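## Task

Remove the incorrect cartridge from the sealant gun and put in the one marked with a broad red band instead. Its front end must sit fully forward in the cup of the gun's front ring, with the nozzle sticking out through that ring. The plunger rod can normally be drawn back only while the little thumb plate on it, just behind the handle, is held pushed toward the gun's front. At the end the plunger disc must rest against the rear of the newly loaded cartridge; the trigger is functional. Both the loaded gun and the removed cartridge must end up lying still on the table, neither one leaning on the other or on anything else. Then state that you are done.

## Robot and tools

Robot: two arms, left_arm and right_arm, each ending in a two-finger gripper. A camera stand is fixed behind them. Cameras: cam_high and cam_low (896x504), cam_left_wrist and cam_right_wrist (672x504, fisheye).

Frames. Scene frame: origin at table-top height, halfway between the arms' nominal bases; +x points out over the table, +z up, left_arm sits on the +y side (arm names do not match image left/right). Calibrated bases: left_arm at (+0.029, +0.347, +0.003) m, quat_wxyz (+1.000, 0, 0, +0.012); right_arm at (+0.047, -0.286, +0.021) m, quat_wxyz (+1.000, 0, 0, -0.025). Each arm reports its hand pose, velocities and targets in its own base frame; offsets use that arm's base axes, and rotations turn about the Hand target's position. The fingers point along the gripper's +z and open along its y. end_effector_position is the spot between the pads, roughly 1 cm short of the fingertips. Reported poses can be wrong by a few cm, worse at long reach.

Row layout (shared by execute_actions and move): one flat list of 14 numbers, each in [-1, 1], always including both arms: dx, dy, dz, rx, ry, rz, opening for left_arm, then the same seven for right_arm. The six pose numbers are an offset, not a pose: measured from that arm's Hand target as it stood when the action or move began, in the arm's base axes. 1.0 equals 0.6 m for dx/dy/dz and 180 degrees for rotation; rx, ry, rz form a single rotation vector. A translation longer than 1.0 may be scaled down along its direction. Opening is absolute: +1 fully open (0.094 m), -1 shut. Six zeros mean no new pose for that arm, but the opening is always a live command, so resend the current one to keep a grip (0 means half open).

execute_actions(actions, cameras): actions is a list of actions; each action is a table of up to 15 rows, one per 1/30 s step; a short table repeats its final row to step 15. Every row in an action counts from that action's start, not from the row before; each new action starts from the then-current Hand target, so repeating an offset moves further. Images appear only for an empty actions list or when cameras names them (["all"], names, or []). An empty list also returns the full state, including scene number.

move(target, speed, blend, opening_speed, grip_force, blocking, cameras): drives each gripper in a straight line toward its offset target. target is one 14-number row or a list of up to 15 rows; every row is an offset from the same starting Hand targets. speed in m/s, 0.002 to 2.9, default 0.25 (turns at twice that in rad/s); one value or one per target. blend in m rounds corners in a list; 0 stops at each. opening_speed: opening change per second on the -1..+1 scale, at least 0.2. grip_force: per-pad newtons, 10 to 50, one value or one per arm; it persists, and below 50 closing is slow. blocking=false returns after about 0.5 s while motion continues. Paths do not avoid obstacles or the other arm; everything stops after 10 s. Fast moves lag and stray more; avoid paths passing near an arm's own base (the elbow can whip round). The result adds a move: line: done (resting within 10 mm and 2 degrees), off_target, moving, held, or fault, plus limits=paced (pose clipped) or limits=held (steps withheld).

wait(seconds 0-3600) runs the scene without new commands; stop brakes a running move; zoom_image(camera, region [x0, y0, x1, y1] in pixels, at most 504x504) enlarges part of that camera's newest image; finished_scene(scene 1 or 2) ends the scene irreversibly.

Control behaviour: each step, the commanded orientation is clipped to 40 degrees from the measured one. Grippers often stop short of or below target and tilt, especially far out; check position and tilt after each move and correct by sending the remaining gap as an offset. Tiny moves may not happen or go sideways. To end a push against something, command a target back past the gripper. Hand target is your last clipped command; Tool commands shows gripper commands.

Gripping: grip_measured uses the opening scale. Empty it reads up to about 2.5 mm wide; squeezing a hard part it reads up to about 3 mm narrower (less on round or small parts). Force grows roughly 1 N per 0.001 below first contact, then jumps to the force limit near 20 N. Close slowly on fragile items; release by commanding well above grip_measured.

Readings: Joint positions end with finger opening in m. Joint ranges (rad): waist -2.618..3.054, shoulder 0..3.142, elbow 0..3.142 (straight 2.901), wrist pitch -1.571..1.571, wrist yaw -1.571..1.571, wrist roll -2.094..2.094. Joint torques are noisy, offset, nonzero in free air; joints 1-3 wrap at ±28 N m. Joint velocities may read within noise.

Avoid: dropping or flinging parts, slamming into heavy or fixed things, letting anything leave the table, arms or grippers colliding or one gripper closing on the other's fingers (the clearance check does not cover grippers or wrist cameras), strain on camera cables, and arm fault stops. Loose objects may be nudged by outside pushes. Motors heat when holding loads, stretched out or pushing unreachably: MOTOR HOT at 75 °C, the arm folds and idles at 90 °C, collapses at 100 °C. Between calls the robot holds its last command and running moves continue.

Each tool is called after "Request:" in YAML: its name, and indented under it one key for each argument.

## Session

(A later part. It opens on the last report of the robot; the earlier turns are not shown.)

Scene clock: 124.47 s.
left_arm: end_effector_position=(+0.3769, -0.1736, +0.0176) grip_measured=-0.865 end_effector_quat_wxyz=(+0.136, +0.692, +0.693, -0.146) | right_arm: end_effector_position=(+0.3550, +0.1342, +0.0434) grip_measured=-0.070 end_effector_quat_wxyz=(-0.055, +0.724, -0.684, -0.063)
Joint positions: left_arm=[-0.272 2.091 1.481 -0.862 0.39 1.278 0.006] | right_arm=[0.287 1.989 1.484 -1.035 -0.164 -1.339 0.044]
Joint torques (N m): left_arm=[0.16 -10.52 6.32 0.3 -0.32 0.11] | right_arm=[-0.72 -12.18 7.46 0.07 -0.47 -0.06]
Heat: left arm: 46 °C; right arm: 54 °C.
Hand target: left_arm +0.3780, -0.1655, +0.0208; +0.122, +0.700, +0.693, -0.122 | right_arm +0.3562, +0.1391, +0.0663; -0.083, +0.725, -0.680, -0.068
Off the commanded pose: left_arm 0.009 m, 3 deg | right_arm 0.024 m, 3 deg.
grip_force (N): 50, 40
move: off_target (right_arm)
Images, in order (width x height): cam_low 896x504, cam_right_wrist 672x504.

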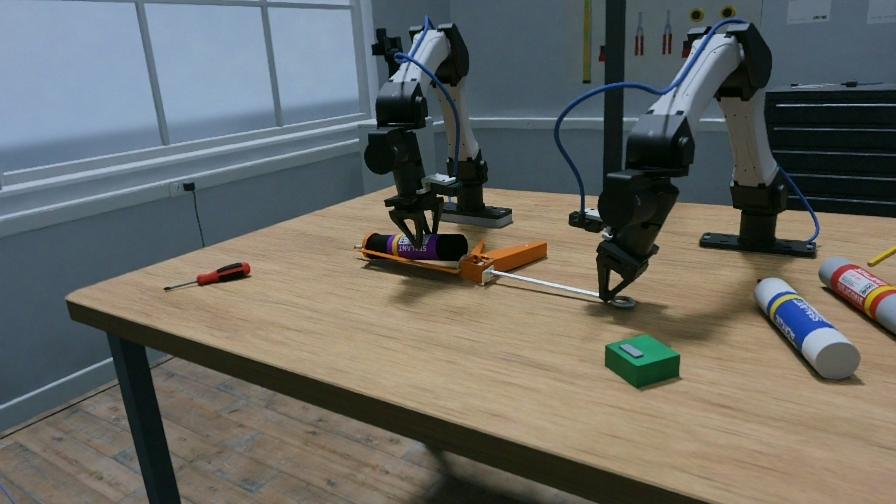

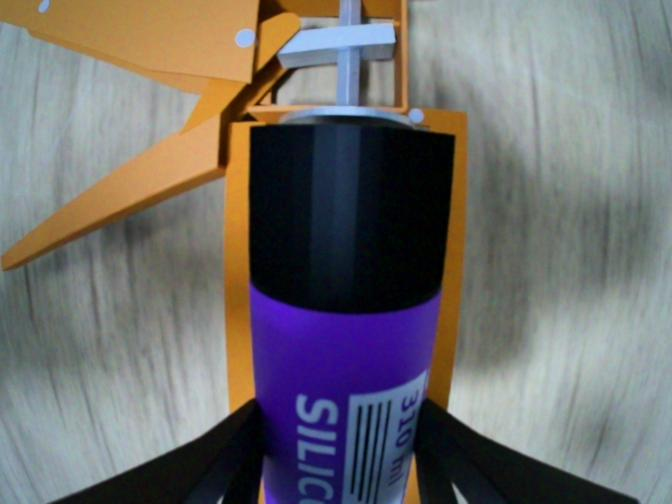

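Request:
move:
  target:
    - [0,0,0,0,0,0,-1,-0.0066,0.1,0.04,0,0,0,-0.3]
    - [0,0,0,0,0,0,-1,-0.0066,0.1,0.14,0,0,0,-0.3]
    - [0,0,0,0,0,0,-1,-0.19,-0.19,0.12,-0.068,0.0045,0,-0.3]
  speed: [0.15,0.25,0.3]
  blend: [0.01,0.03,0]
  cameras: ["cam_right_wrist","cam_low","cam_high"]

Scene clock: 130.03 s.
left_arm: end_effector_position=(+0.3754, -0.1664, +0.0152) grip_measured=-0.865 end_effector_quat_wxyz=(+0.122, +0.692, +0.698, -0.136) | right_arm: end_effector_position=(+0.2443, +0.0287, +0.1338) grip_measured=-0.298 end_effector_quat_wxyz=(+0.003, +0.727, -0.687, -0.009)
Joint positions: left_arm=[-0.268 2.091 1.481 -0.878 0.357 1.278 0.006] | right_arm=[0.11 1.487 1.267 -1.368 -0.01 -1.518 0.033]
Joint torques (N m): left_arm=[-0.25 -10.44 6.38 0.45 -0.03 0.11] | right_arm=[-0.83 -6.79 5.71 0.11 0.03 -0.05]
Motor temperatures (°C): left_arm=[30 46 39 29 27 30 29] | right_arm=[32 55 36 30 28 28 32]
Heat: left arm: 46 °C; right arm: 55 °C.
Hand target: left_arm +0.3780, -0.1656, +0.0208; +0.122, +0.700, +0.693, -0.122 | right_arm +0.2421, +0.0250, +0.1382; +0.000, +0.729, -0.684, +0.000
Off the commanded pose: left_arm 0.006 m, 2 deg | right_arm 0.006 m, 1 deg.
grip_force (N): 50, 40
move: done
Images, in order (width x height): cam_high 896x504, cam_low 896x504, cam_right_wrist 672x504.

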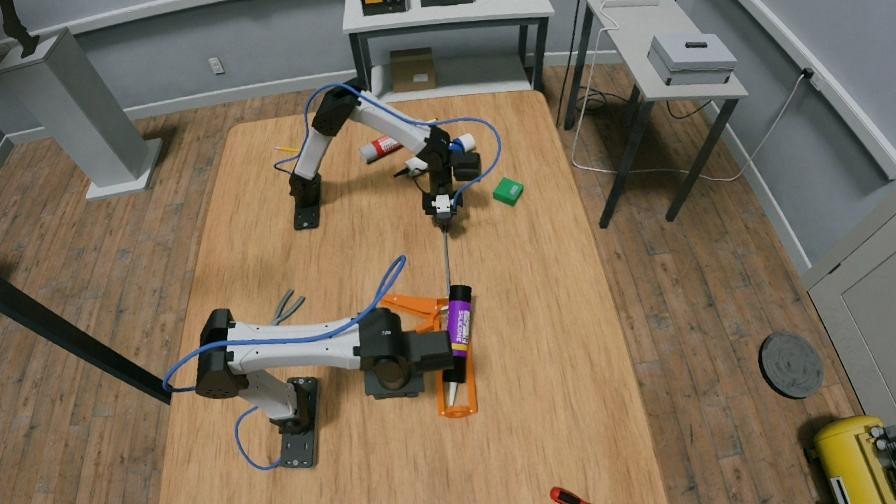

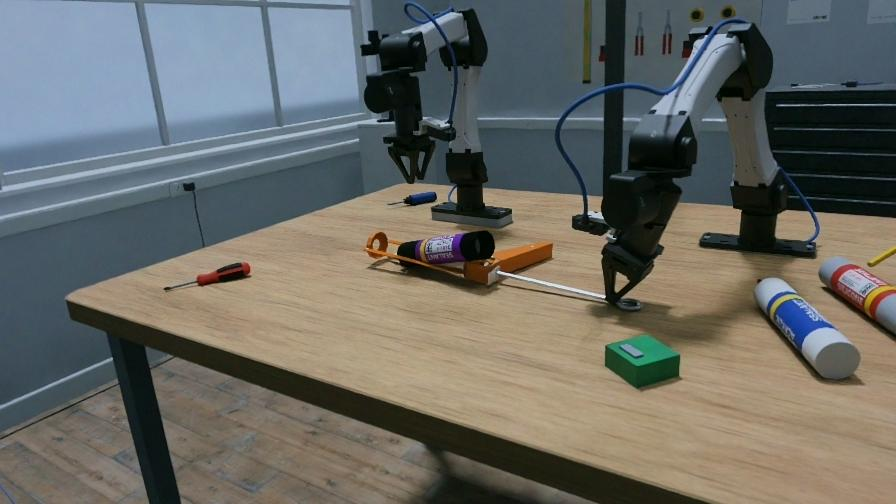

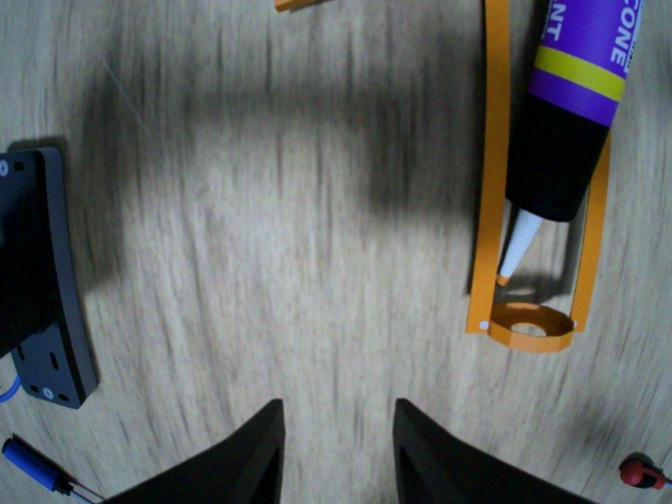

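Request:
move:
  target: [0,0,0,0,0,0,-1,0.195,0.21,0.02,0,0,-0.03,0.6]
  speed: 0.3
  cameras: ["cam_right_wrist","cam_low"]

Request:
zoom_image:
  camera: "cam_low"
  region: [340, 200, 620, 310]

Scene clock: 137.67 s.
left_arm: end_effector_position=(+0.3754, -0.1664, +0.0152) grip_measured=-0.865 end_effector_quat_wxyz=(+0.122, +0.692, +0.698, -0.136) | right_arm: end_effector_position=(+0.3572, +0.1500, +0.1533) grip_measured=+0.598 end_effector_quat_wxyz=(-0.009, +0.698, -0.716, -0.001)
Joint positions: left_arm=[-0.268 2.091 1.481 -0.878 0.357 1.278 0.006] | right_arm=[0.394 2.028 1.99 -1.518 -0.009 -1.152 0.075]
Joint torques (N m): left_arm=[-0.25 -10.43 6.34 0.45 -0.02 0.1] | right_arm=[0.17 -7.09 8.29 0.09 0 0.2]
Heat: left arm: 46 °C; right arm: 53 °C.
Hand target: left_arm +0.3780, -0.1656, +0.0208; +0.122, +0.700, +0.693, -0.122 | right_arm +0.3592, +0.1511, +0.1503; -0.001, +0.696, -0.718, +0.000
Off the commanded pose: left_arm 0.006 m, 2 deg | right_arm 0.004 m, 1 deg.
grip_force (N): 50, 40
move: done
Images, in order (width x height): cam_low 896x504, cam_right_wrist 672x504.

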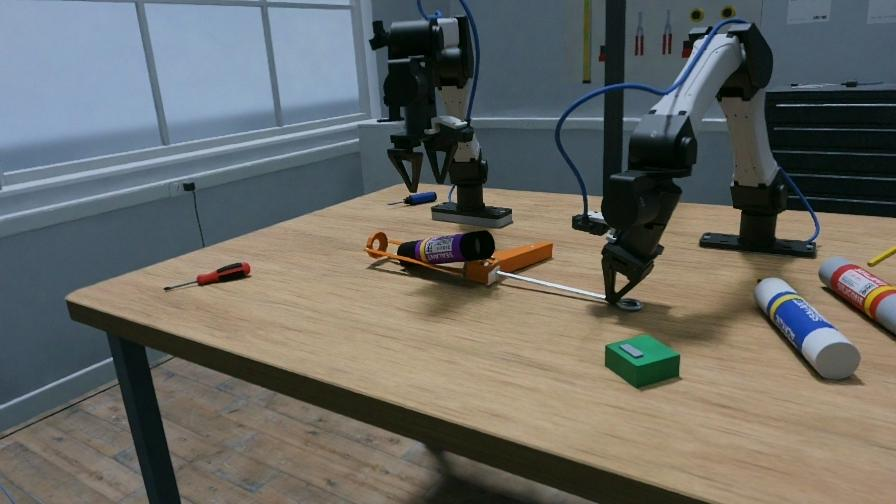

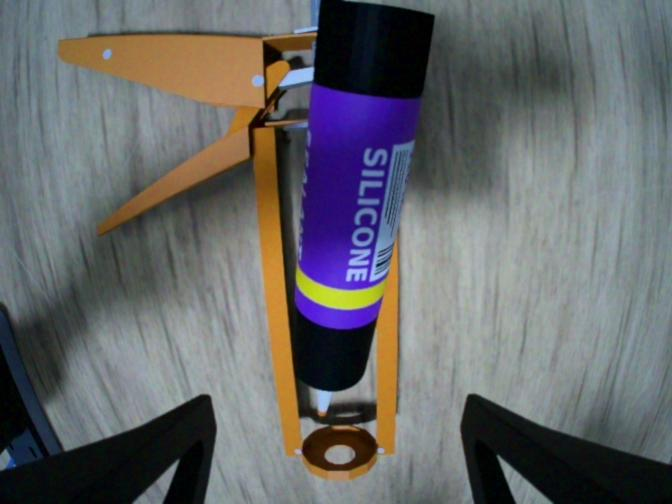

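Scaled by 1.800 from the camera's image (finer frame: 1280x720).

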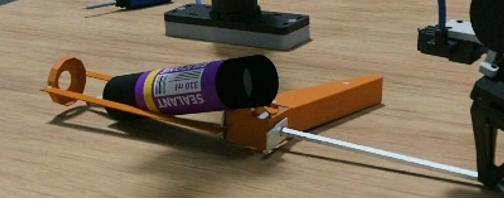

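Request:
move:
  target:
    - [0,0,0,0,0,0,-1,0.0105,0.033,-0.1,0.05,-0.0035,-0.022,0.6]
    - [0,0,0,0,0,0,-1,0.0105,0.033,-0.2,0.05,-0.0035,-0.022,0.6]
  speed: 0.2
  grip_force: [50,50]
  cameras: ["cam_right_wrist"]

Scene clock: 147.33 s.
left_arm: end_effector_position=(+0.3754, -0.1664, +0.0152) grip_measured=-0.865 end_effector_quat_wxyz=(+0.122, +0.692, +0.698, -0.136) | right_arm: end_effector_position=(+0.3651, +0.1694, +0.0404) grip_measured=+0.598 end_effector_quat_wxyz=(-0.062, +0.675, -0.734, -0.041)
Joint positions: left_arm=[-0.268 2.091 1.481 -0.878 0.357 1.278 0.006] | right_arm=[0.383 2.028 1.53 -0.986 -0.12 -1.098 0.075]
Joint torques (N m): left_arm=[-0.23 -10.43 6.35 0.45 -0.03 0.11] | right_arm=[-0.77 -7.06 5.76 0.52 -0.3 0.18]
Heat: left arm: 46 °C; right arm: 52 °C.
Hand target: left_arm +0.3780, -0.1656, +0.0208; +0.122, +0.700, +0.693, -0.122 | right_arm +0.3655, +0.1708, +0.0303; -0.059, +0.669, -0.739, -0.052
Off the commanded pose: left_arm 0.006 m, 2 deg | right_arm 0.010 m, 2 deg.
move: done

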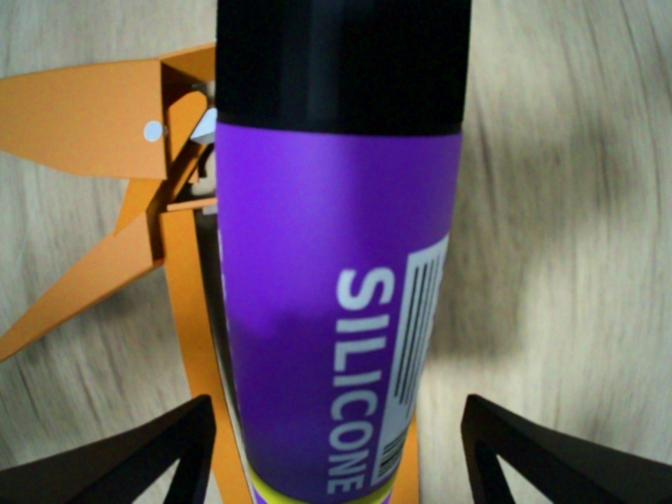

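Request:
move:
  target:
    - [0,0,0,0,0,0,-1,-0.003,0,-0.012,0,0,0,0.6]
    - [0,0,0,0,0,0,-1,-0.003,0,-0.012,0,0,0,-0.2]
    - [0,0,0,0,0,0,-1,-0.003,0,0.12,0,0,0,-0.2]
  speed: 0.15
  cameras: ["cam_right_wrist"]

Scene clock: 151.73 s.
left_arm: end_effector_position=(+0.3749, -0.1663, +0.0152) grip_measured=-0.865 end_effector_quat_wxyz=(+0.121, +0.692, +0.699, -0.136) | right_arm: end_effector_position=(+0.3573, +0.1675, +0.0825) grip_measured=-0.016 end_effector_quat_wxyz=(+0.034, -0.672, +0.738, +0.055)
Joint positions: left_arm=[-0.268 2.091 1.481 -0.88 0.357 1.278 0.006] | right_arm=[0.383 2.028 1.703 -1.221 -0.127 -1.093 0.046]
Joint torques (N m): left_arm=[-0.28 -10.37 6.37 0.48 -0.03 0.1] | right_arm=[-0.61 -10.93 9.46 0.12 -0.25 0.14]
Heat: left arm: 46 °C; right arm: 52 °C.
Hand target: left_arm +0.3779, -0.1655, +0.0208; +0.122, +0.700, +0.693, -0.122 | right_arm +0.3637, +0.1708, +0.1023; +0.059, -0.669, +0.739, +0.052
Off the commanded pose: left_arm 0.006 m, 2 deg | right_arm 0.021 m, 3 deg.
move: off_target (right_arm); target 2's new opening was sent with right_arm's hand 0.011 m and 2 deg from that target

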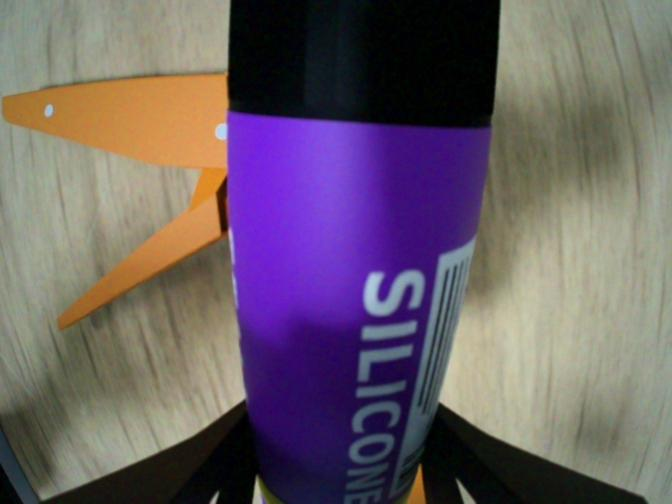

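Request:
move:
  target:
    - [0,0,0,0,0,0,-1,0,0,0.09,0,0,0,-0.2]
    - [0,0,0,0,0,0,-1,-0.206,-0.235,0.06,-0.05,0.0035,0.01,-0.2]
    - [0,0,0,0,0,0,-1,-0.206,-0.235,-0.13,-0.05,0.0035,0.01,-0.2]
  speed: [0.2,0.25,0.15]
  blend: [0.02,0.02,0]
  cameras: ["cam_right_wrist","cam_low"]

Scene clock: 156.87 s.
left_arm: end_effector_position=(+0.3749, -0.1663, +0.0152) grip_measured=-0.865 end_effector_quat_wxyz=(+0.121, +0.692, +0.699, -0.136) | right_arm: end_effector_position=(+0.2367, +0.0314, +0.0260) grip_measured=-0.016 end_effector_quat_wxyz=(+0.000, +0.680, -0.733, -0.002)
Joint positions: left_arm=[-0.268 2.091 1.481 -0.88 0.357 1.278 0.006] | right_arm=[0.13 1.529 0.868 -0.911 -0.003 -1.367 0.046]
Joint torques (N m): left_arm=[-0.28 -10.41 6.37 0.46 -0.03 0.11] | right_arm=[-0.84 -4.08 5.97 0.32 -0.02 -0.08]
Heat: left arm: 46 °C; right arm: 52 °C.
Hand target: left_arm +0.3779, -0.1655, +0.0208; +0.122, +0.700, +0.693, -0.122 | right_arm +0.2401, +0.0298, +0.0243; -0.001, +0.683, -0.731, +0.001
Off the commanded pose: left_arm 0.006 m, 2 deg | right_arm 0.004 m, 1 deg.
move: done
Images, in order (width x height): cam_low 896x504, cam_right_wrist 672x504.

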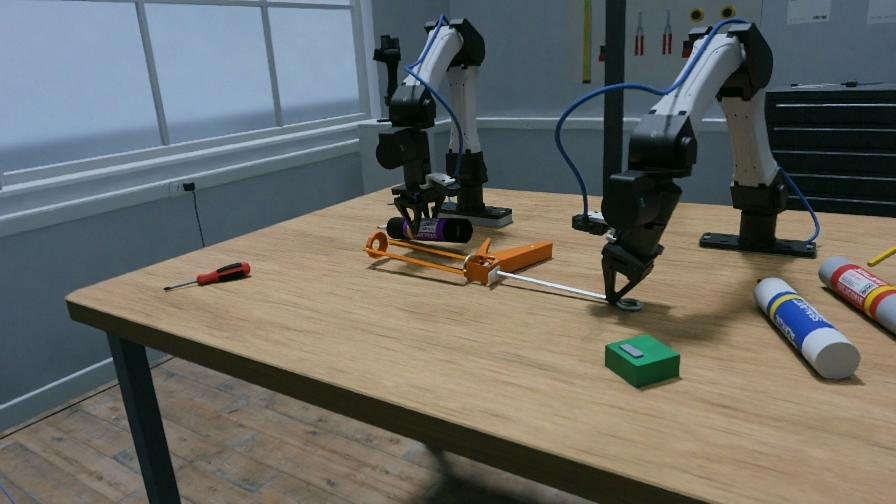

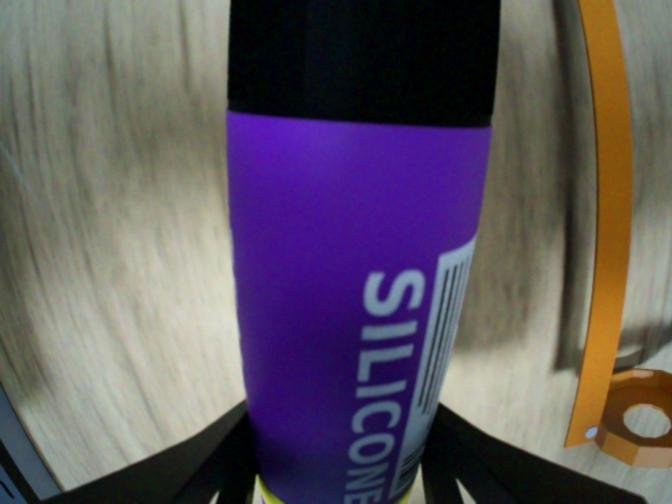

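Request:
move:
  target:
    - [0,0,0,0,0,0,-0.3,0,0,-0.035,0,0,0,-0.2]
    - [0,0,0.15,0,0,0,-0.3,0,0,-0.035,0,0,0,0.4]
    - [-0.223,0.556,0.15,0.067,0.1154,0.6606,0.6,0,0,0.22,0,0,0,0.4]
  speed: [0.1,0.15,0.35]
  cameras: ["all"]

Scene clock: 175.77 s.
left_arm: end_effector_position=(+0.2424, +0.1610, +0.1080) grip_measured=+0.597 end_effector_quat_wxyz=(+0.003, -0.242, +0.970, -0.009) | right_arm: end_effector_position=(+0.2385, +0.0307, +0.1466) grip_measured=+0.398 end_effector_quat_wxyz=(+0.010, +0.681, -0.732, -0.005)
Joint positions: left_arm=[0.597 1.646 1.323 -1.249 0.019 0.108 0.075] | right_arm=[0.13 1.474 1.307 -1.426 0.003 -1.368 0.066]
Joint torques (N m): left_arm=[0.94 -4.72 8.16 0.29 -0.19 -0.23] | right_arm=[-0.81 -6.08 8.32 0.04 -0.1 -0.05]
Motor temperatures (°C): left_arm=[30 47 40 29 27 30 29] | right_arm=[31 49 36 30 28 28 33]
Heat: left arm: 47 °C; right arm: 49 °C.
Hand target: left_arm +0.2442, +0.1681, +0.1108; +0.000, -0.256, +0.967, +0.000 | right_arm +0.2400, +0.0298, +0.1563; -0.002, +0.683, -0.731, +0.001
Off the commanded pose: left_arm 0.008 m, 2 deg | right_arm 0.010 m, 2 deg.
move: done

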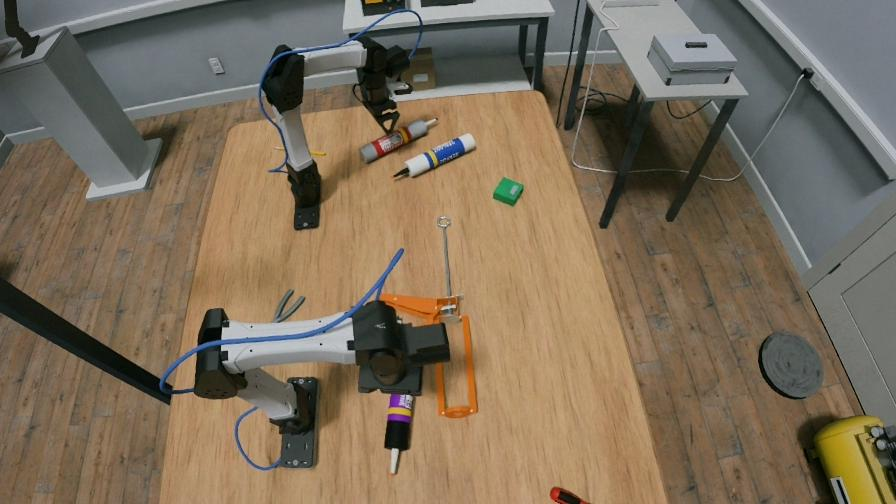

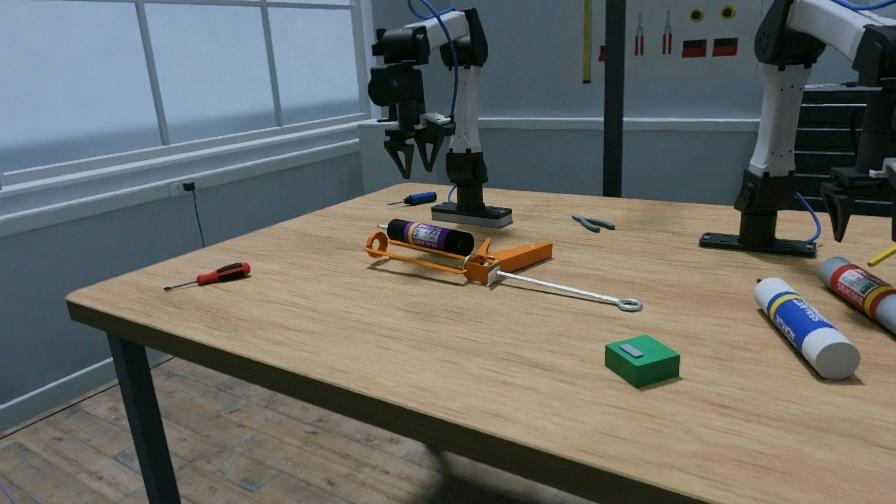

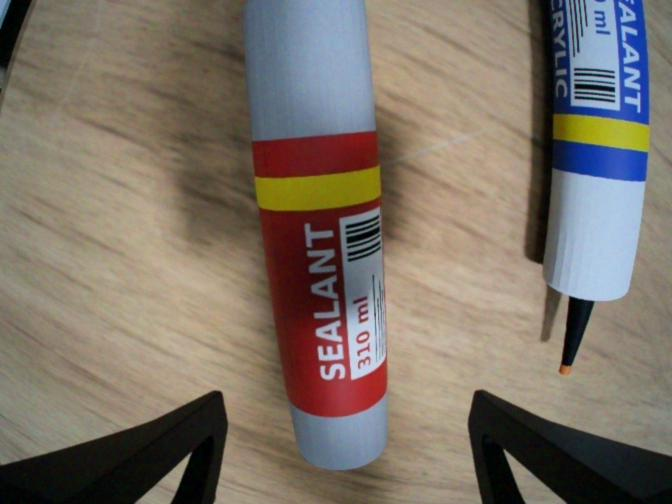

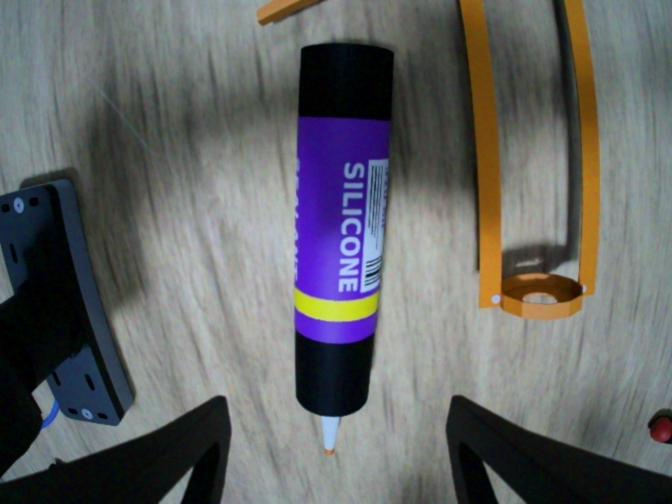

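Request:
move:
  target:
    - [-0.003,0.006,-0.143,0,0,0.022,0.6,0,0,0,0,0,0,0.4]
    - [-0.003,0.006,-0.143,0,0,0.022,-0.2,0,0,0,0,0,0,0.4]
    - [-0.003,0.006,0.06,0,0,0.022,-0.2,0,0,0,0,0,0,0.4]
    - [-0.097,-0.633,0.06,0,0,-0.673,-0.2,0,0,0,0,0,0,0.4]
  speed: [0.2,0.2,0.2,0.35]
  grip_force: [45,50]
  cameras: ["cam_left_wrist","cam_high"]

Scene clock: 187.87 s.
left_arm: end_effector_position=(+0.1776, -0.2018, +0.1377) grip_measured=+0.024 end_effector_quat_wxyz=(-0.022, +0.708, +0.706, -0.002) | right_arm: end_effector_position=(+0.2385, +0.0307, +0.1466) grip_measured=+0.398 end_effector_quat_wxyz=(+0.010, +0.681, -0.732, -0.005)
Joint positions: left_arm=[-0.844 1.6 1.392 -1.407 0.007 0.729 0.048] | right_arm=[0.13 1.474 1.307 -1.426 0.003 -1.368 0.066]
Joint torques (N m): left_arm=[-0.25 -5.15 9.2 0.37 -0.07 0.13] | right_arm=[-0.79 -6.04 8.42 0.01 -0.09 -0.06]
Heat: left arm: 45 °C; right arm: 48 °C.
Hand target: left_arm +0.1860, -0.2117, +0.1468; +0.000, +0.716, +0.698, +0.000 | right_arm +0.2400, +0.0298, +0.1563; -0.002, +0.683, -0.731, +0.001
Off the commanded pose: left_arm 0.016 m, 3 deg | right_arm 0.010 m, 2 deg.
grip_force (N): 45, 50
move: off_target (left_arm)
Images, in order (width x height): cam_high 896x504, cam_left_wrist 672x504.

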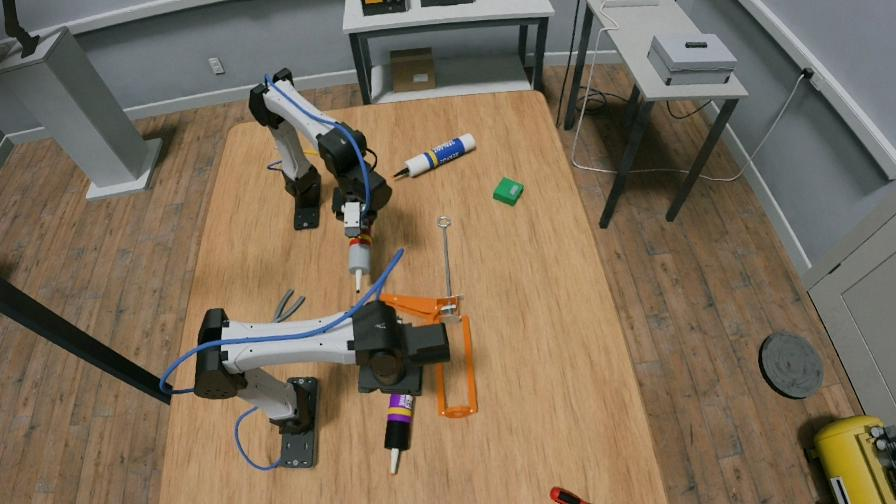

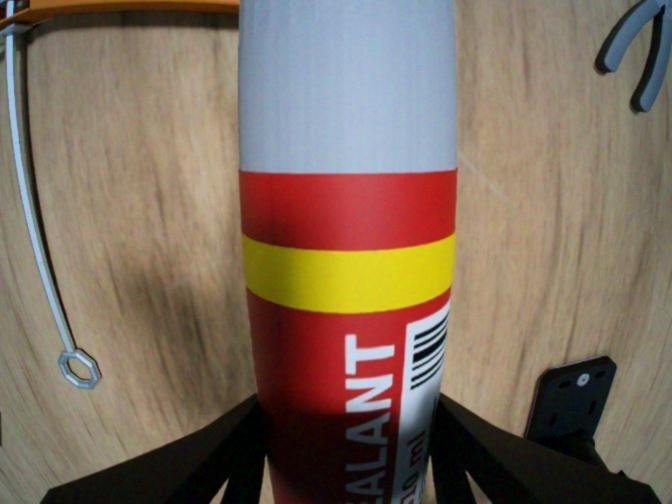

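Request:
move:
  target:
    - [0,0.004,-0.2,0,0,0,-0.2,0,0,0,0,0,0,0.4]
    - [0,0.004,-0.2,0,0,0,0.5,0,0,0,0,0,0,0.4]
    - [0,0.004,0.05,0,0,0,0.5,0,0,0,0,0,0,0.4]
    - [0.15,0.45,0.05,0,0,0.3,0.5,0,0.3,0,0,0,0,0.4]
  speed: [0.2,0.2,0.25,0.35]
  cameras: ["cam_right_wrist","cam_high","cam_low"]

Scene clock: 195.63 s.
left_arm: end_effector_position=(+0.2714, +0.0547, +0.1736) grip_measured=+0.498 end_effector_quat_wxyz=(-0.001, +0.316, +0.949, -0.004) | right_arm: end_effector_position=(+0.2393, +0.2063, +0.1562) grip_measured=+0.398 end_effector_quat_wxyz=(-0.006, +0.684, -0.729, +0.002)
Joint positions: left_arm=[0.202 1.608 1.544 -1.512 0.005 0.846 0.07] | right_arm=[0.713 1.732 1.612 -1.438 0.003 -0.794 0.066]
Joint torques (N m): left_arm=[0.95 -4.4 7.97 0.3 -0.05 0.13] | right_arm=[0.46 -5.44 8.4 0.14 -0.04 0.15]
Heat: left arm: 44 °C; right arm: 47 °C.
Hand target: left_arm +0.2760, +0.0583, +0.1767; +0.000, +0.321, +0.947, +0.000 | right_arm +0.2401, +0.2098, +0.1564; -0.002, +0.683, -0.731, +0.001
Off the commanded pose: left_arm 0.007 m, 1 deg | right_arm 0.004 m, 1 deg.
grip_force (N): 45, 50
move: done
Images, in order (width x height): cam_high 896x504, cam_low 896x504, cam_right_wrist 672x504.

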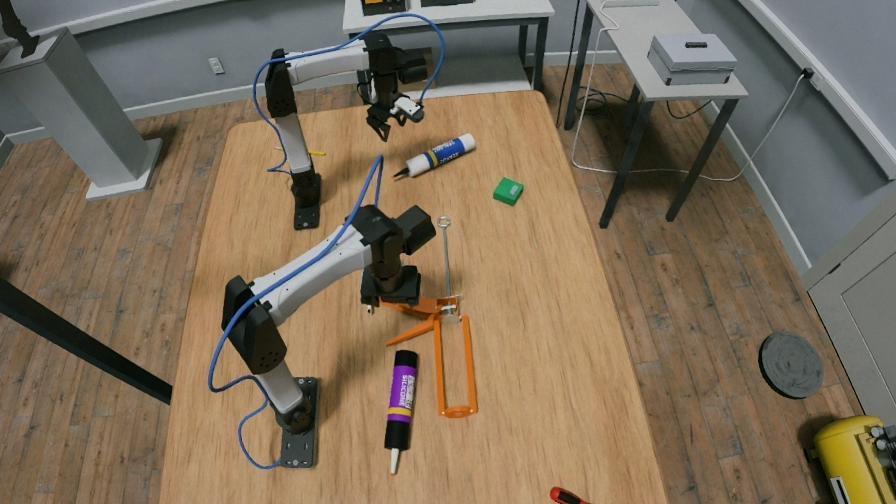

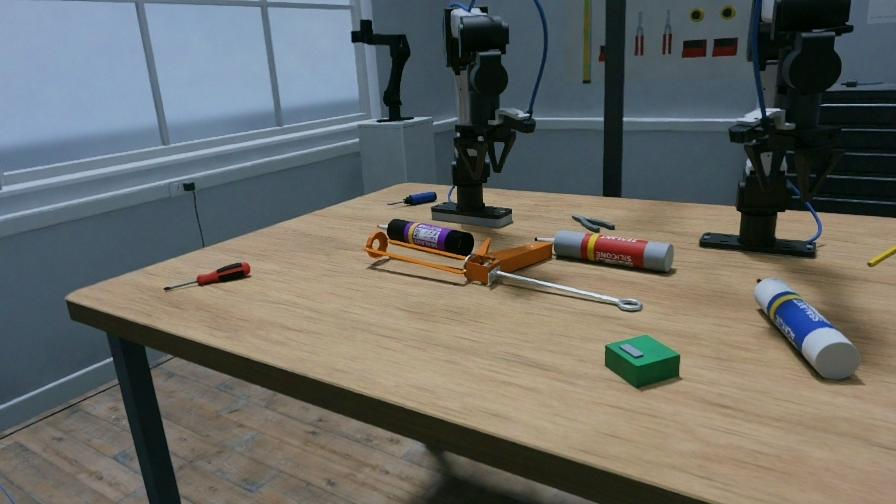

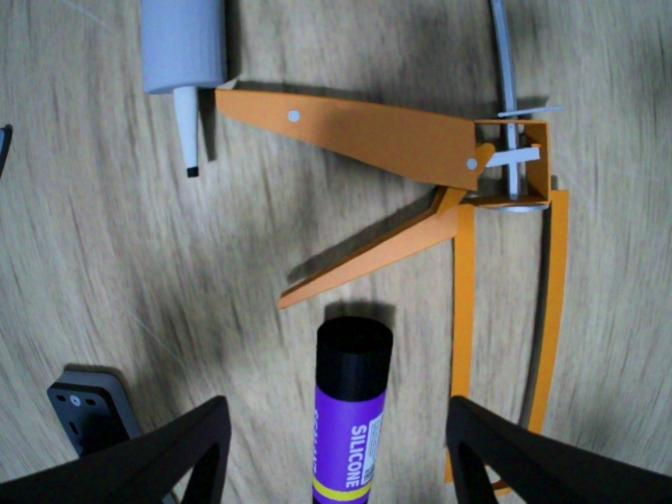

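Request:
move:
  target: [0,0,0,0,0,0,0.5,-0.14,0.37,-0.09,0,0,0.03,0.5]
  speed: 0.35
  cameras: ["cam_right_wrist"]

Scene clock: 202.87 s.
left_arm: end_effector_position=(+0.2714, +0.0547, +0.1736) grip_measured=+0.498 end_effector_quat_wxyz=(-0.001, +0.316, +0.949, -0.004) | right_arm: end_effector_position=(+0.1554, +0.4307, +0.1087) grip_measured=+0.498 end_effector_quat_wxyz=(-0.010, +0.720, -0.694, -0.003)
Joint positions: left_arm=[0.202 1.608 1.544 -1.512 0.005 0.846 0.07] | right_arm=[1.226 2.358 2.346 -1.538 0.003 -0.382 0.07]
Joint torques (N m): left_arm=[0.96 -4.42 7.87 0.3 -0.04 0.14] | right_arm=[-0.18 -8.65 8.27 0.19 -0.04 0.19]
Heat: left arm: 43 °C; right arm: 47 °C.
Hand target: left_arm +0.2759, +0.0583, +0.1766; +0.000, +0.321, +0.947, +0.000 | right_arm +0.1560, +0.4318, +0.1023; -0.002, +0.716, -0.698, +0.001
Off the commanded pose: left_arm 0.007 m, 1 deg | right_arm 0.006 m, 1 deg.
grip_force (N): 45, 50
move: done

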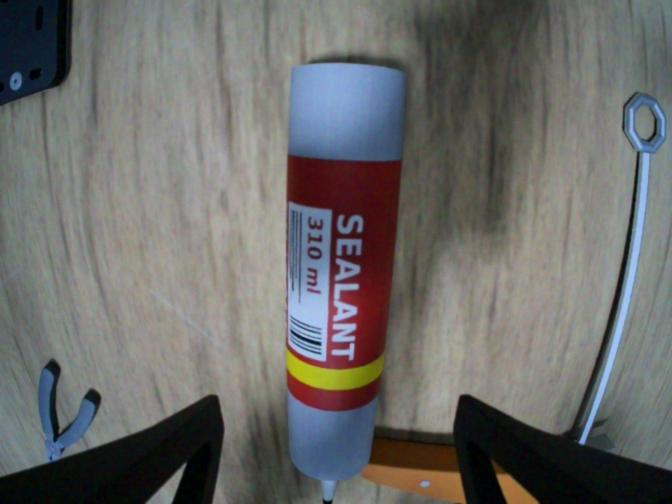

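Request:
move:
  target: [0,0,0,0,0,0,0.5,-0.003,0.028,-0.143,0,0,-0.013,0.5]
  speed: 0.2
  cameras: ["cam_right_wrist"]

Scene clock: 209.13 s.
left_arm: end_effector_position=(+0.2714, +0.0547, +0.1736) grip_measured=+0.498 end_effector_quat_wxyz=(-0.001, +0.316, +0.949, -0.004) | right_arm: end_effector_position=(+0.1561, +0.4455, +0.0285) grip_measured=+0.498 end_effector_quat_wxyz=(-0.006, +0.704, -0.710, -0.001)
Joint positions: left_arm=[0.202 1.608 1.544 -1.512 0.005 0.846 0.07] | right_arm=[1.235 2.415 2.126 -1.271 0.003 -0.326 0.07]
Joint torques (N m): left_arm=[0.91 -4.37 7.95 0.31 -0.03 0.12] | right_arm=[0.47 -8.98 6.38 0.41 0.01 0.21]
Motor temperatures (°C): left_arm=[30 42 41 29 27 30 29] | right_arm=[31 48 38 30 28 28 32]
Heat: left arm: 42 °C; right arm: 48 °C.
Hand target: left_arm +0.2759, +0.0583, +0.1766; +0.000, +0.321, +0.947, +0.000 | right_arm +0.1542, +0.4486, +0.0165; -0.002, +0.702, -0.712, +0.001
Off the commanded pose: left_arm 0.007 m, 1 deg | right_arm 0.013 m, 1 deg.
grip_force (N): 45, 50
move: off_target (right_arm)

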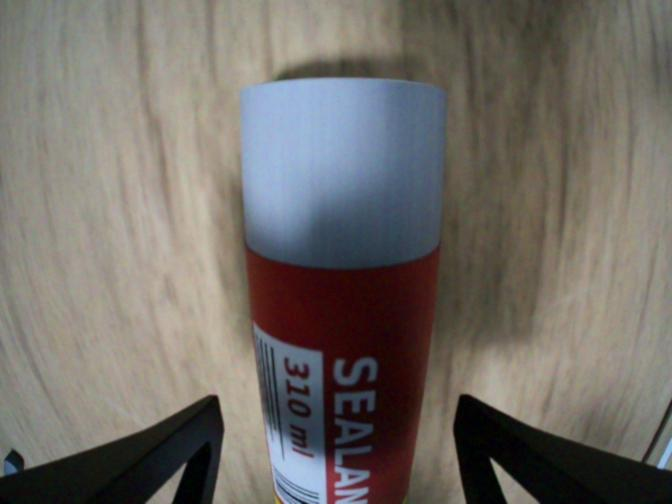

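Request:
move:
  target:
    - [0,0,0,0,0,0,0.5,-0.0,0.01,-0.015,0,0,0,0.5]
    - [0,0,0,0,0,0,0.5,0,0.01,-0.015,0,0,0,-0.2]
    - [0,0,0,0,0,0,0.5,0,0.01,0.25,0,0,0,-0.2]
    - [0,0,0,0,0,0,0.5,0.33,-0.36,0.25,0.052,0.0045,0.032,-0.2]
    - [0,0,0,0,0,0,0.5,0.33,-0.404,0.16,0.052,0.0045,0.032,-0.2]
  speed: [0.1,0.1,0.2,0.25,0.15]
  grip_force: [45,50]
  cameras: ["cam_right_wrist","cam_low","cam_high"]

Request:
zoom_image:
  camera: "cam_low"
  region: [340, 190, 560, 300]

Request:
zoom_image:
  camera: "cam_high"
  region: [360, 260, 540, 440]

Scene clock: 227.93 s.
left_arm: end_effector_position=(+0.2714, +0.0547, +0.1736) grip_measured=+0.498 end_effector_quat_wxyz=(-0.001, +0.316, +0.949, -0.004) | right_arm: end_effector_position=(+0.3492, +0.2026, +0.0865) grip_measured=+0.011 end_effector_quat_wxyz=(-0.015, +0.731, -0.679, -0.065)
Joint positions: left_arm=[0.202 1.608 1.544 -1.512 0.005 0.846 0.07] | right_arm=[0.469 2.109 1.84 -1.319 -0.132 -1.177 0.047]
Joint torques (N m): left_arm=[0.92 -4.37 7.95 0.3 -0.04 0.14] | right_arm=[-0.62 -14.2 6.54 0.24 -0.32 -0.04]
Heat: left arm: 41 °C; right arm: 52 °C.
Hand target: left_arm +0.2759, +0.0583, +0.1766; +0.000, +0.321, +0.947, +0.000 | right_arm +0.3523, +0.2062, +0.1126; -0.054, +0.734, -0.674, -0.062
Off the commanded pose: left_arm 0.007 m, 1 deg | right_arm 0.026 m, 5 deg.
grip_force (N): 45, 50
move: off_target (right_arm); target 2's new opening was sent with right_arm's hand 0.011 m and 1 deg from that target
Images, in order (width x height): cam_high 896x504, cam_low 896x504, cam_right_wrist 672x504.

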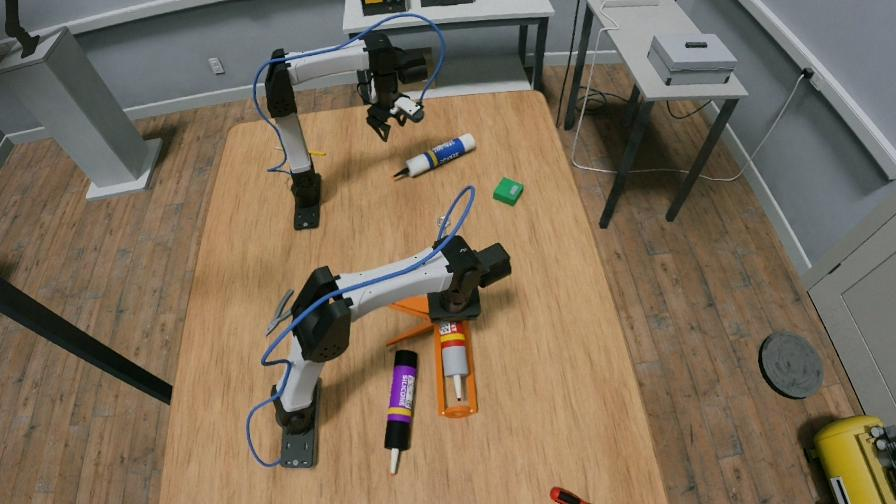

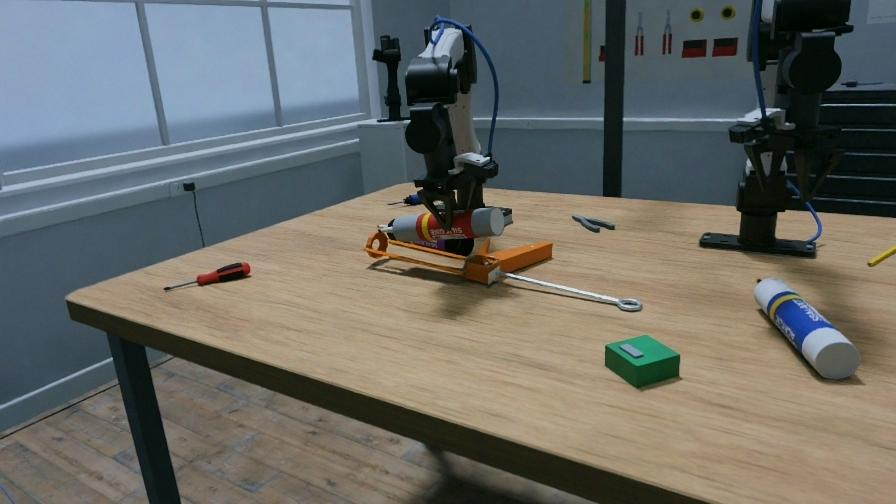

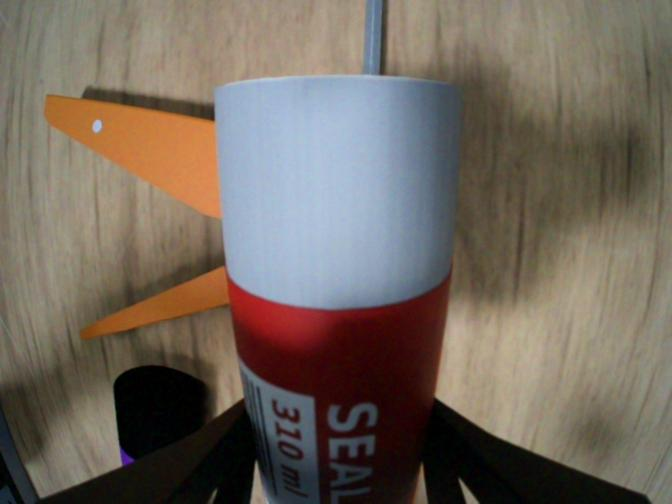

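Scaled by 2.291 from the camera's image (finer frame: 1280x720).

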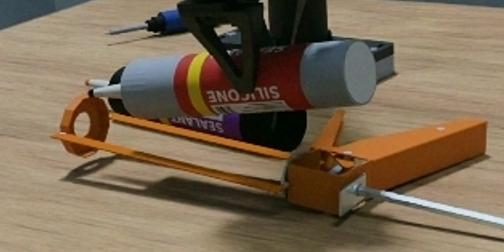

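Scaled by 2.800 from the camera's image (finer frame: 1280x720).

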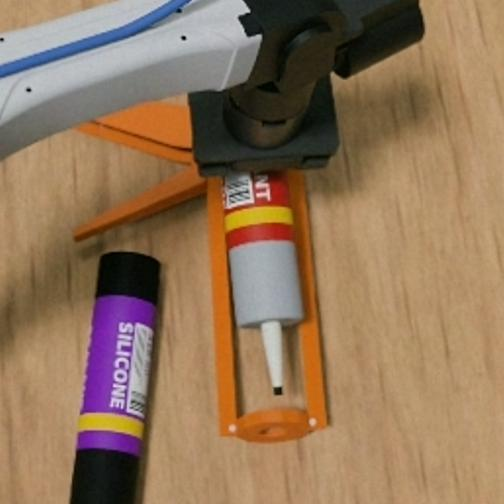

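Request:
move:
  target: [0,0,0,0,0,0,0.5,0,0,-0.033,0,0,0,-0.2]
  speed: 0.1
  cameras: ["cam_low","cam_high"]

Request:
zoom_image:
  camera: "cam_low"
  region: [340, 190, 560, 300]

Request:
zoom_image:
  camera: "cam_high"
  region: [360, 260, 540, 440]

Scene clock: 233.97 s.
left_arm: end_effector_position=(+0.2714, +0.0547, +0.1736) grip_measured=+0.498 end_effector_quat_wxyz=(-0.001, +0.316, +0.949, -0.004) | right_arm: end_effector_position=(+0.3482, +0.2021, +0.0678) grip_measured=+0.011 end_effector_quat_wxyz=(-0.016, +0.731, -0.679, -0.065)
Joint positions: left_arm=[0.202 1.608 1.544 -1.512 0.005 0.846 0.07] | right_arm=[0.469 2.106 1.762 -1.241 -0.132 -1.177 0.047]
Joint torques (N m): left_arm=[0.95 -4.37 7.97 0.31 -0.04 0.13] | right_arm=[-0.65 -13.98 6.53 0.25 -0.33 -0.04]
Motor temperatures (°C): left_arm=[30 40 41 29 27 30 29] | right_arm=[31 54 38 30 28 28 33]
Heat: left arm: 41 °C; right arm: 54 °C.
Hand target: left_arm +0.2759, +0.0583, +0.1766; +0.000, +0.321, +0.947, +0.000 | right_arm +0.3523, +0.2062, +0.0927; -0.054, +0.734, -0.674, -0.062
Off the commanded pose: left_arm 0.007 m, 1 deg | right_arm 0.026 m, 4 deg.
grip_force (N): 45, 50
move: off_target (right_arm)
Images, in order (width x height): cam_high 896x504, cam_low 896x504.

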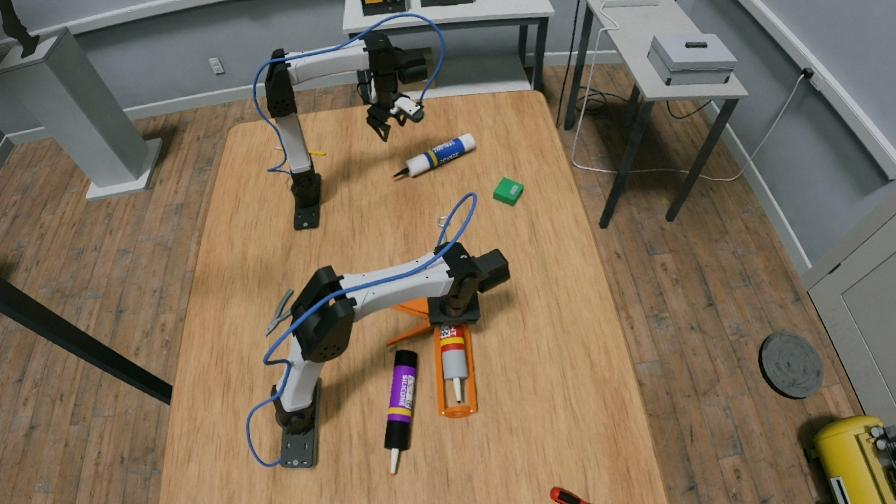

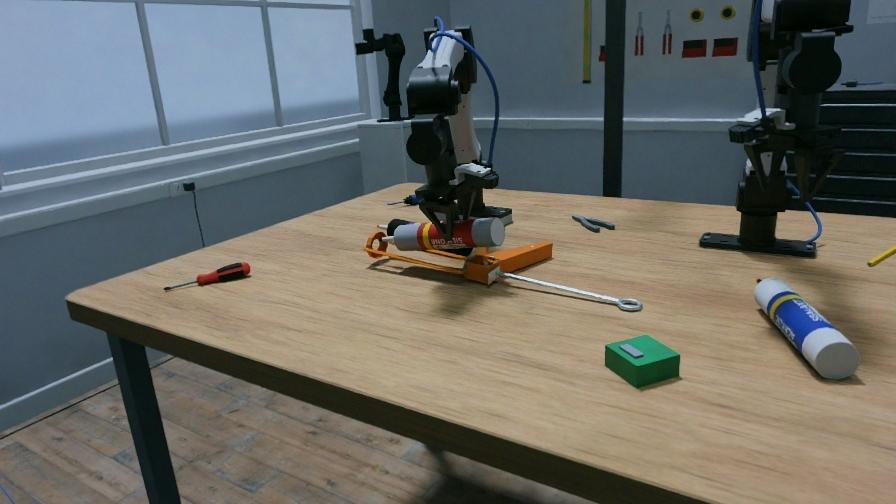

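Scaled by 2.291 from the camera's image (finer frame: 1280x720).

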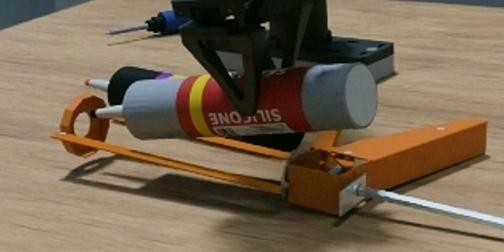

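Scaled by 2.800 from the camera's image (finer frame: 1280x720).

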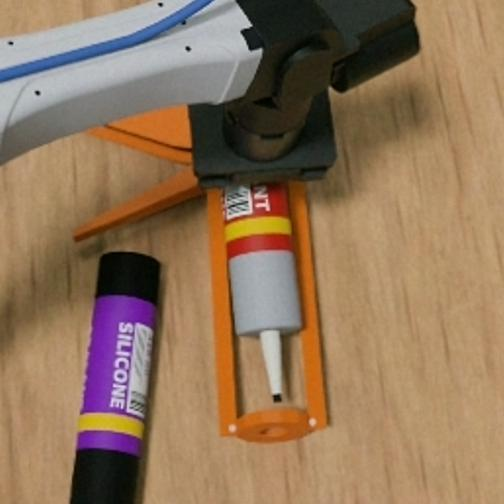

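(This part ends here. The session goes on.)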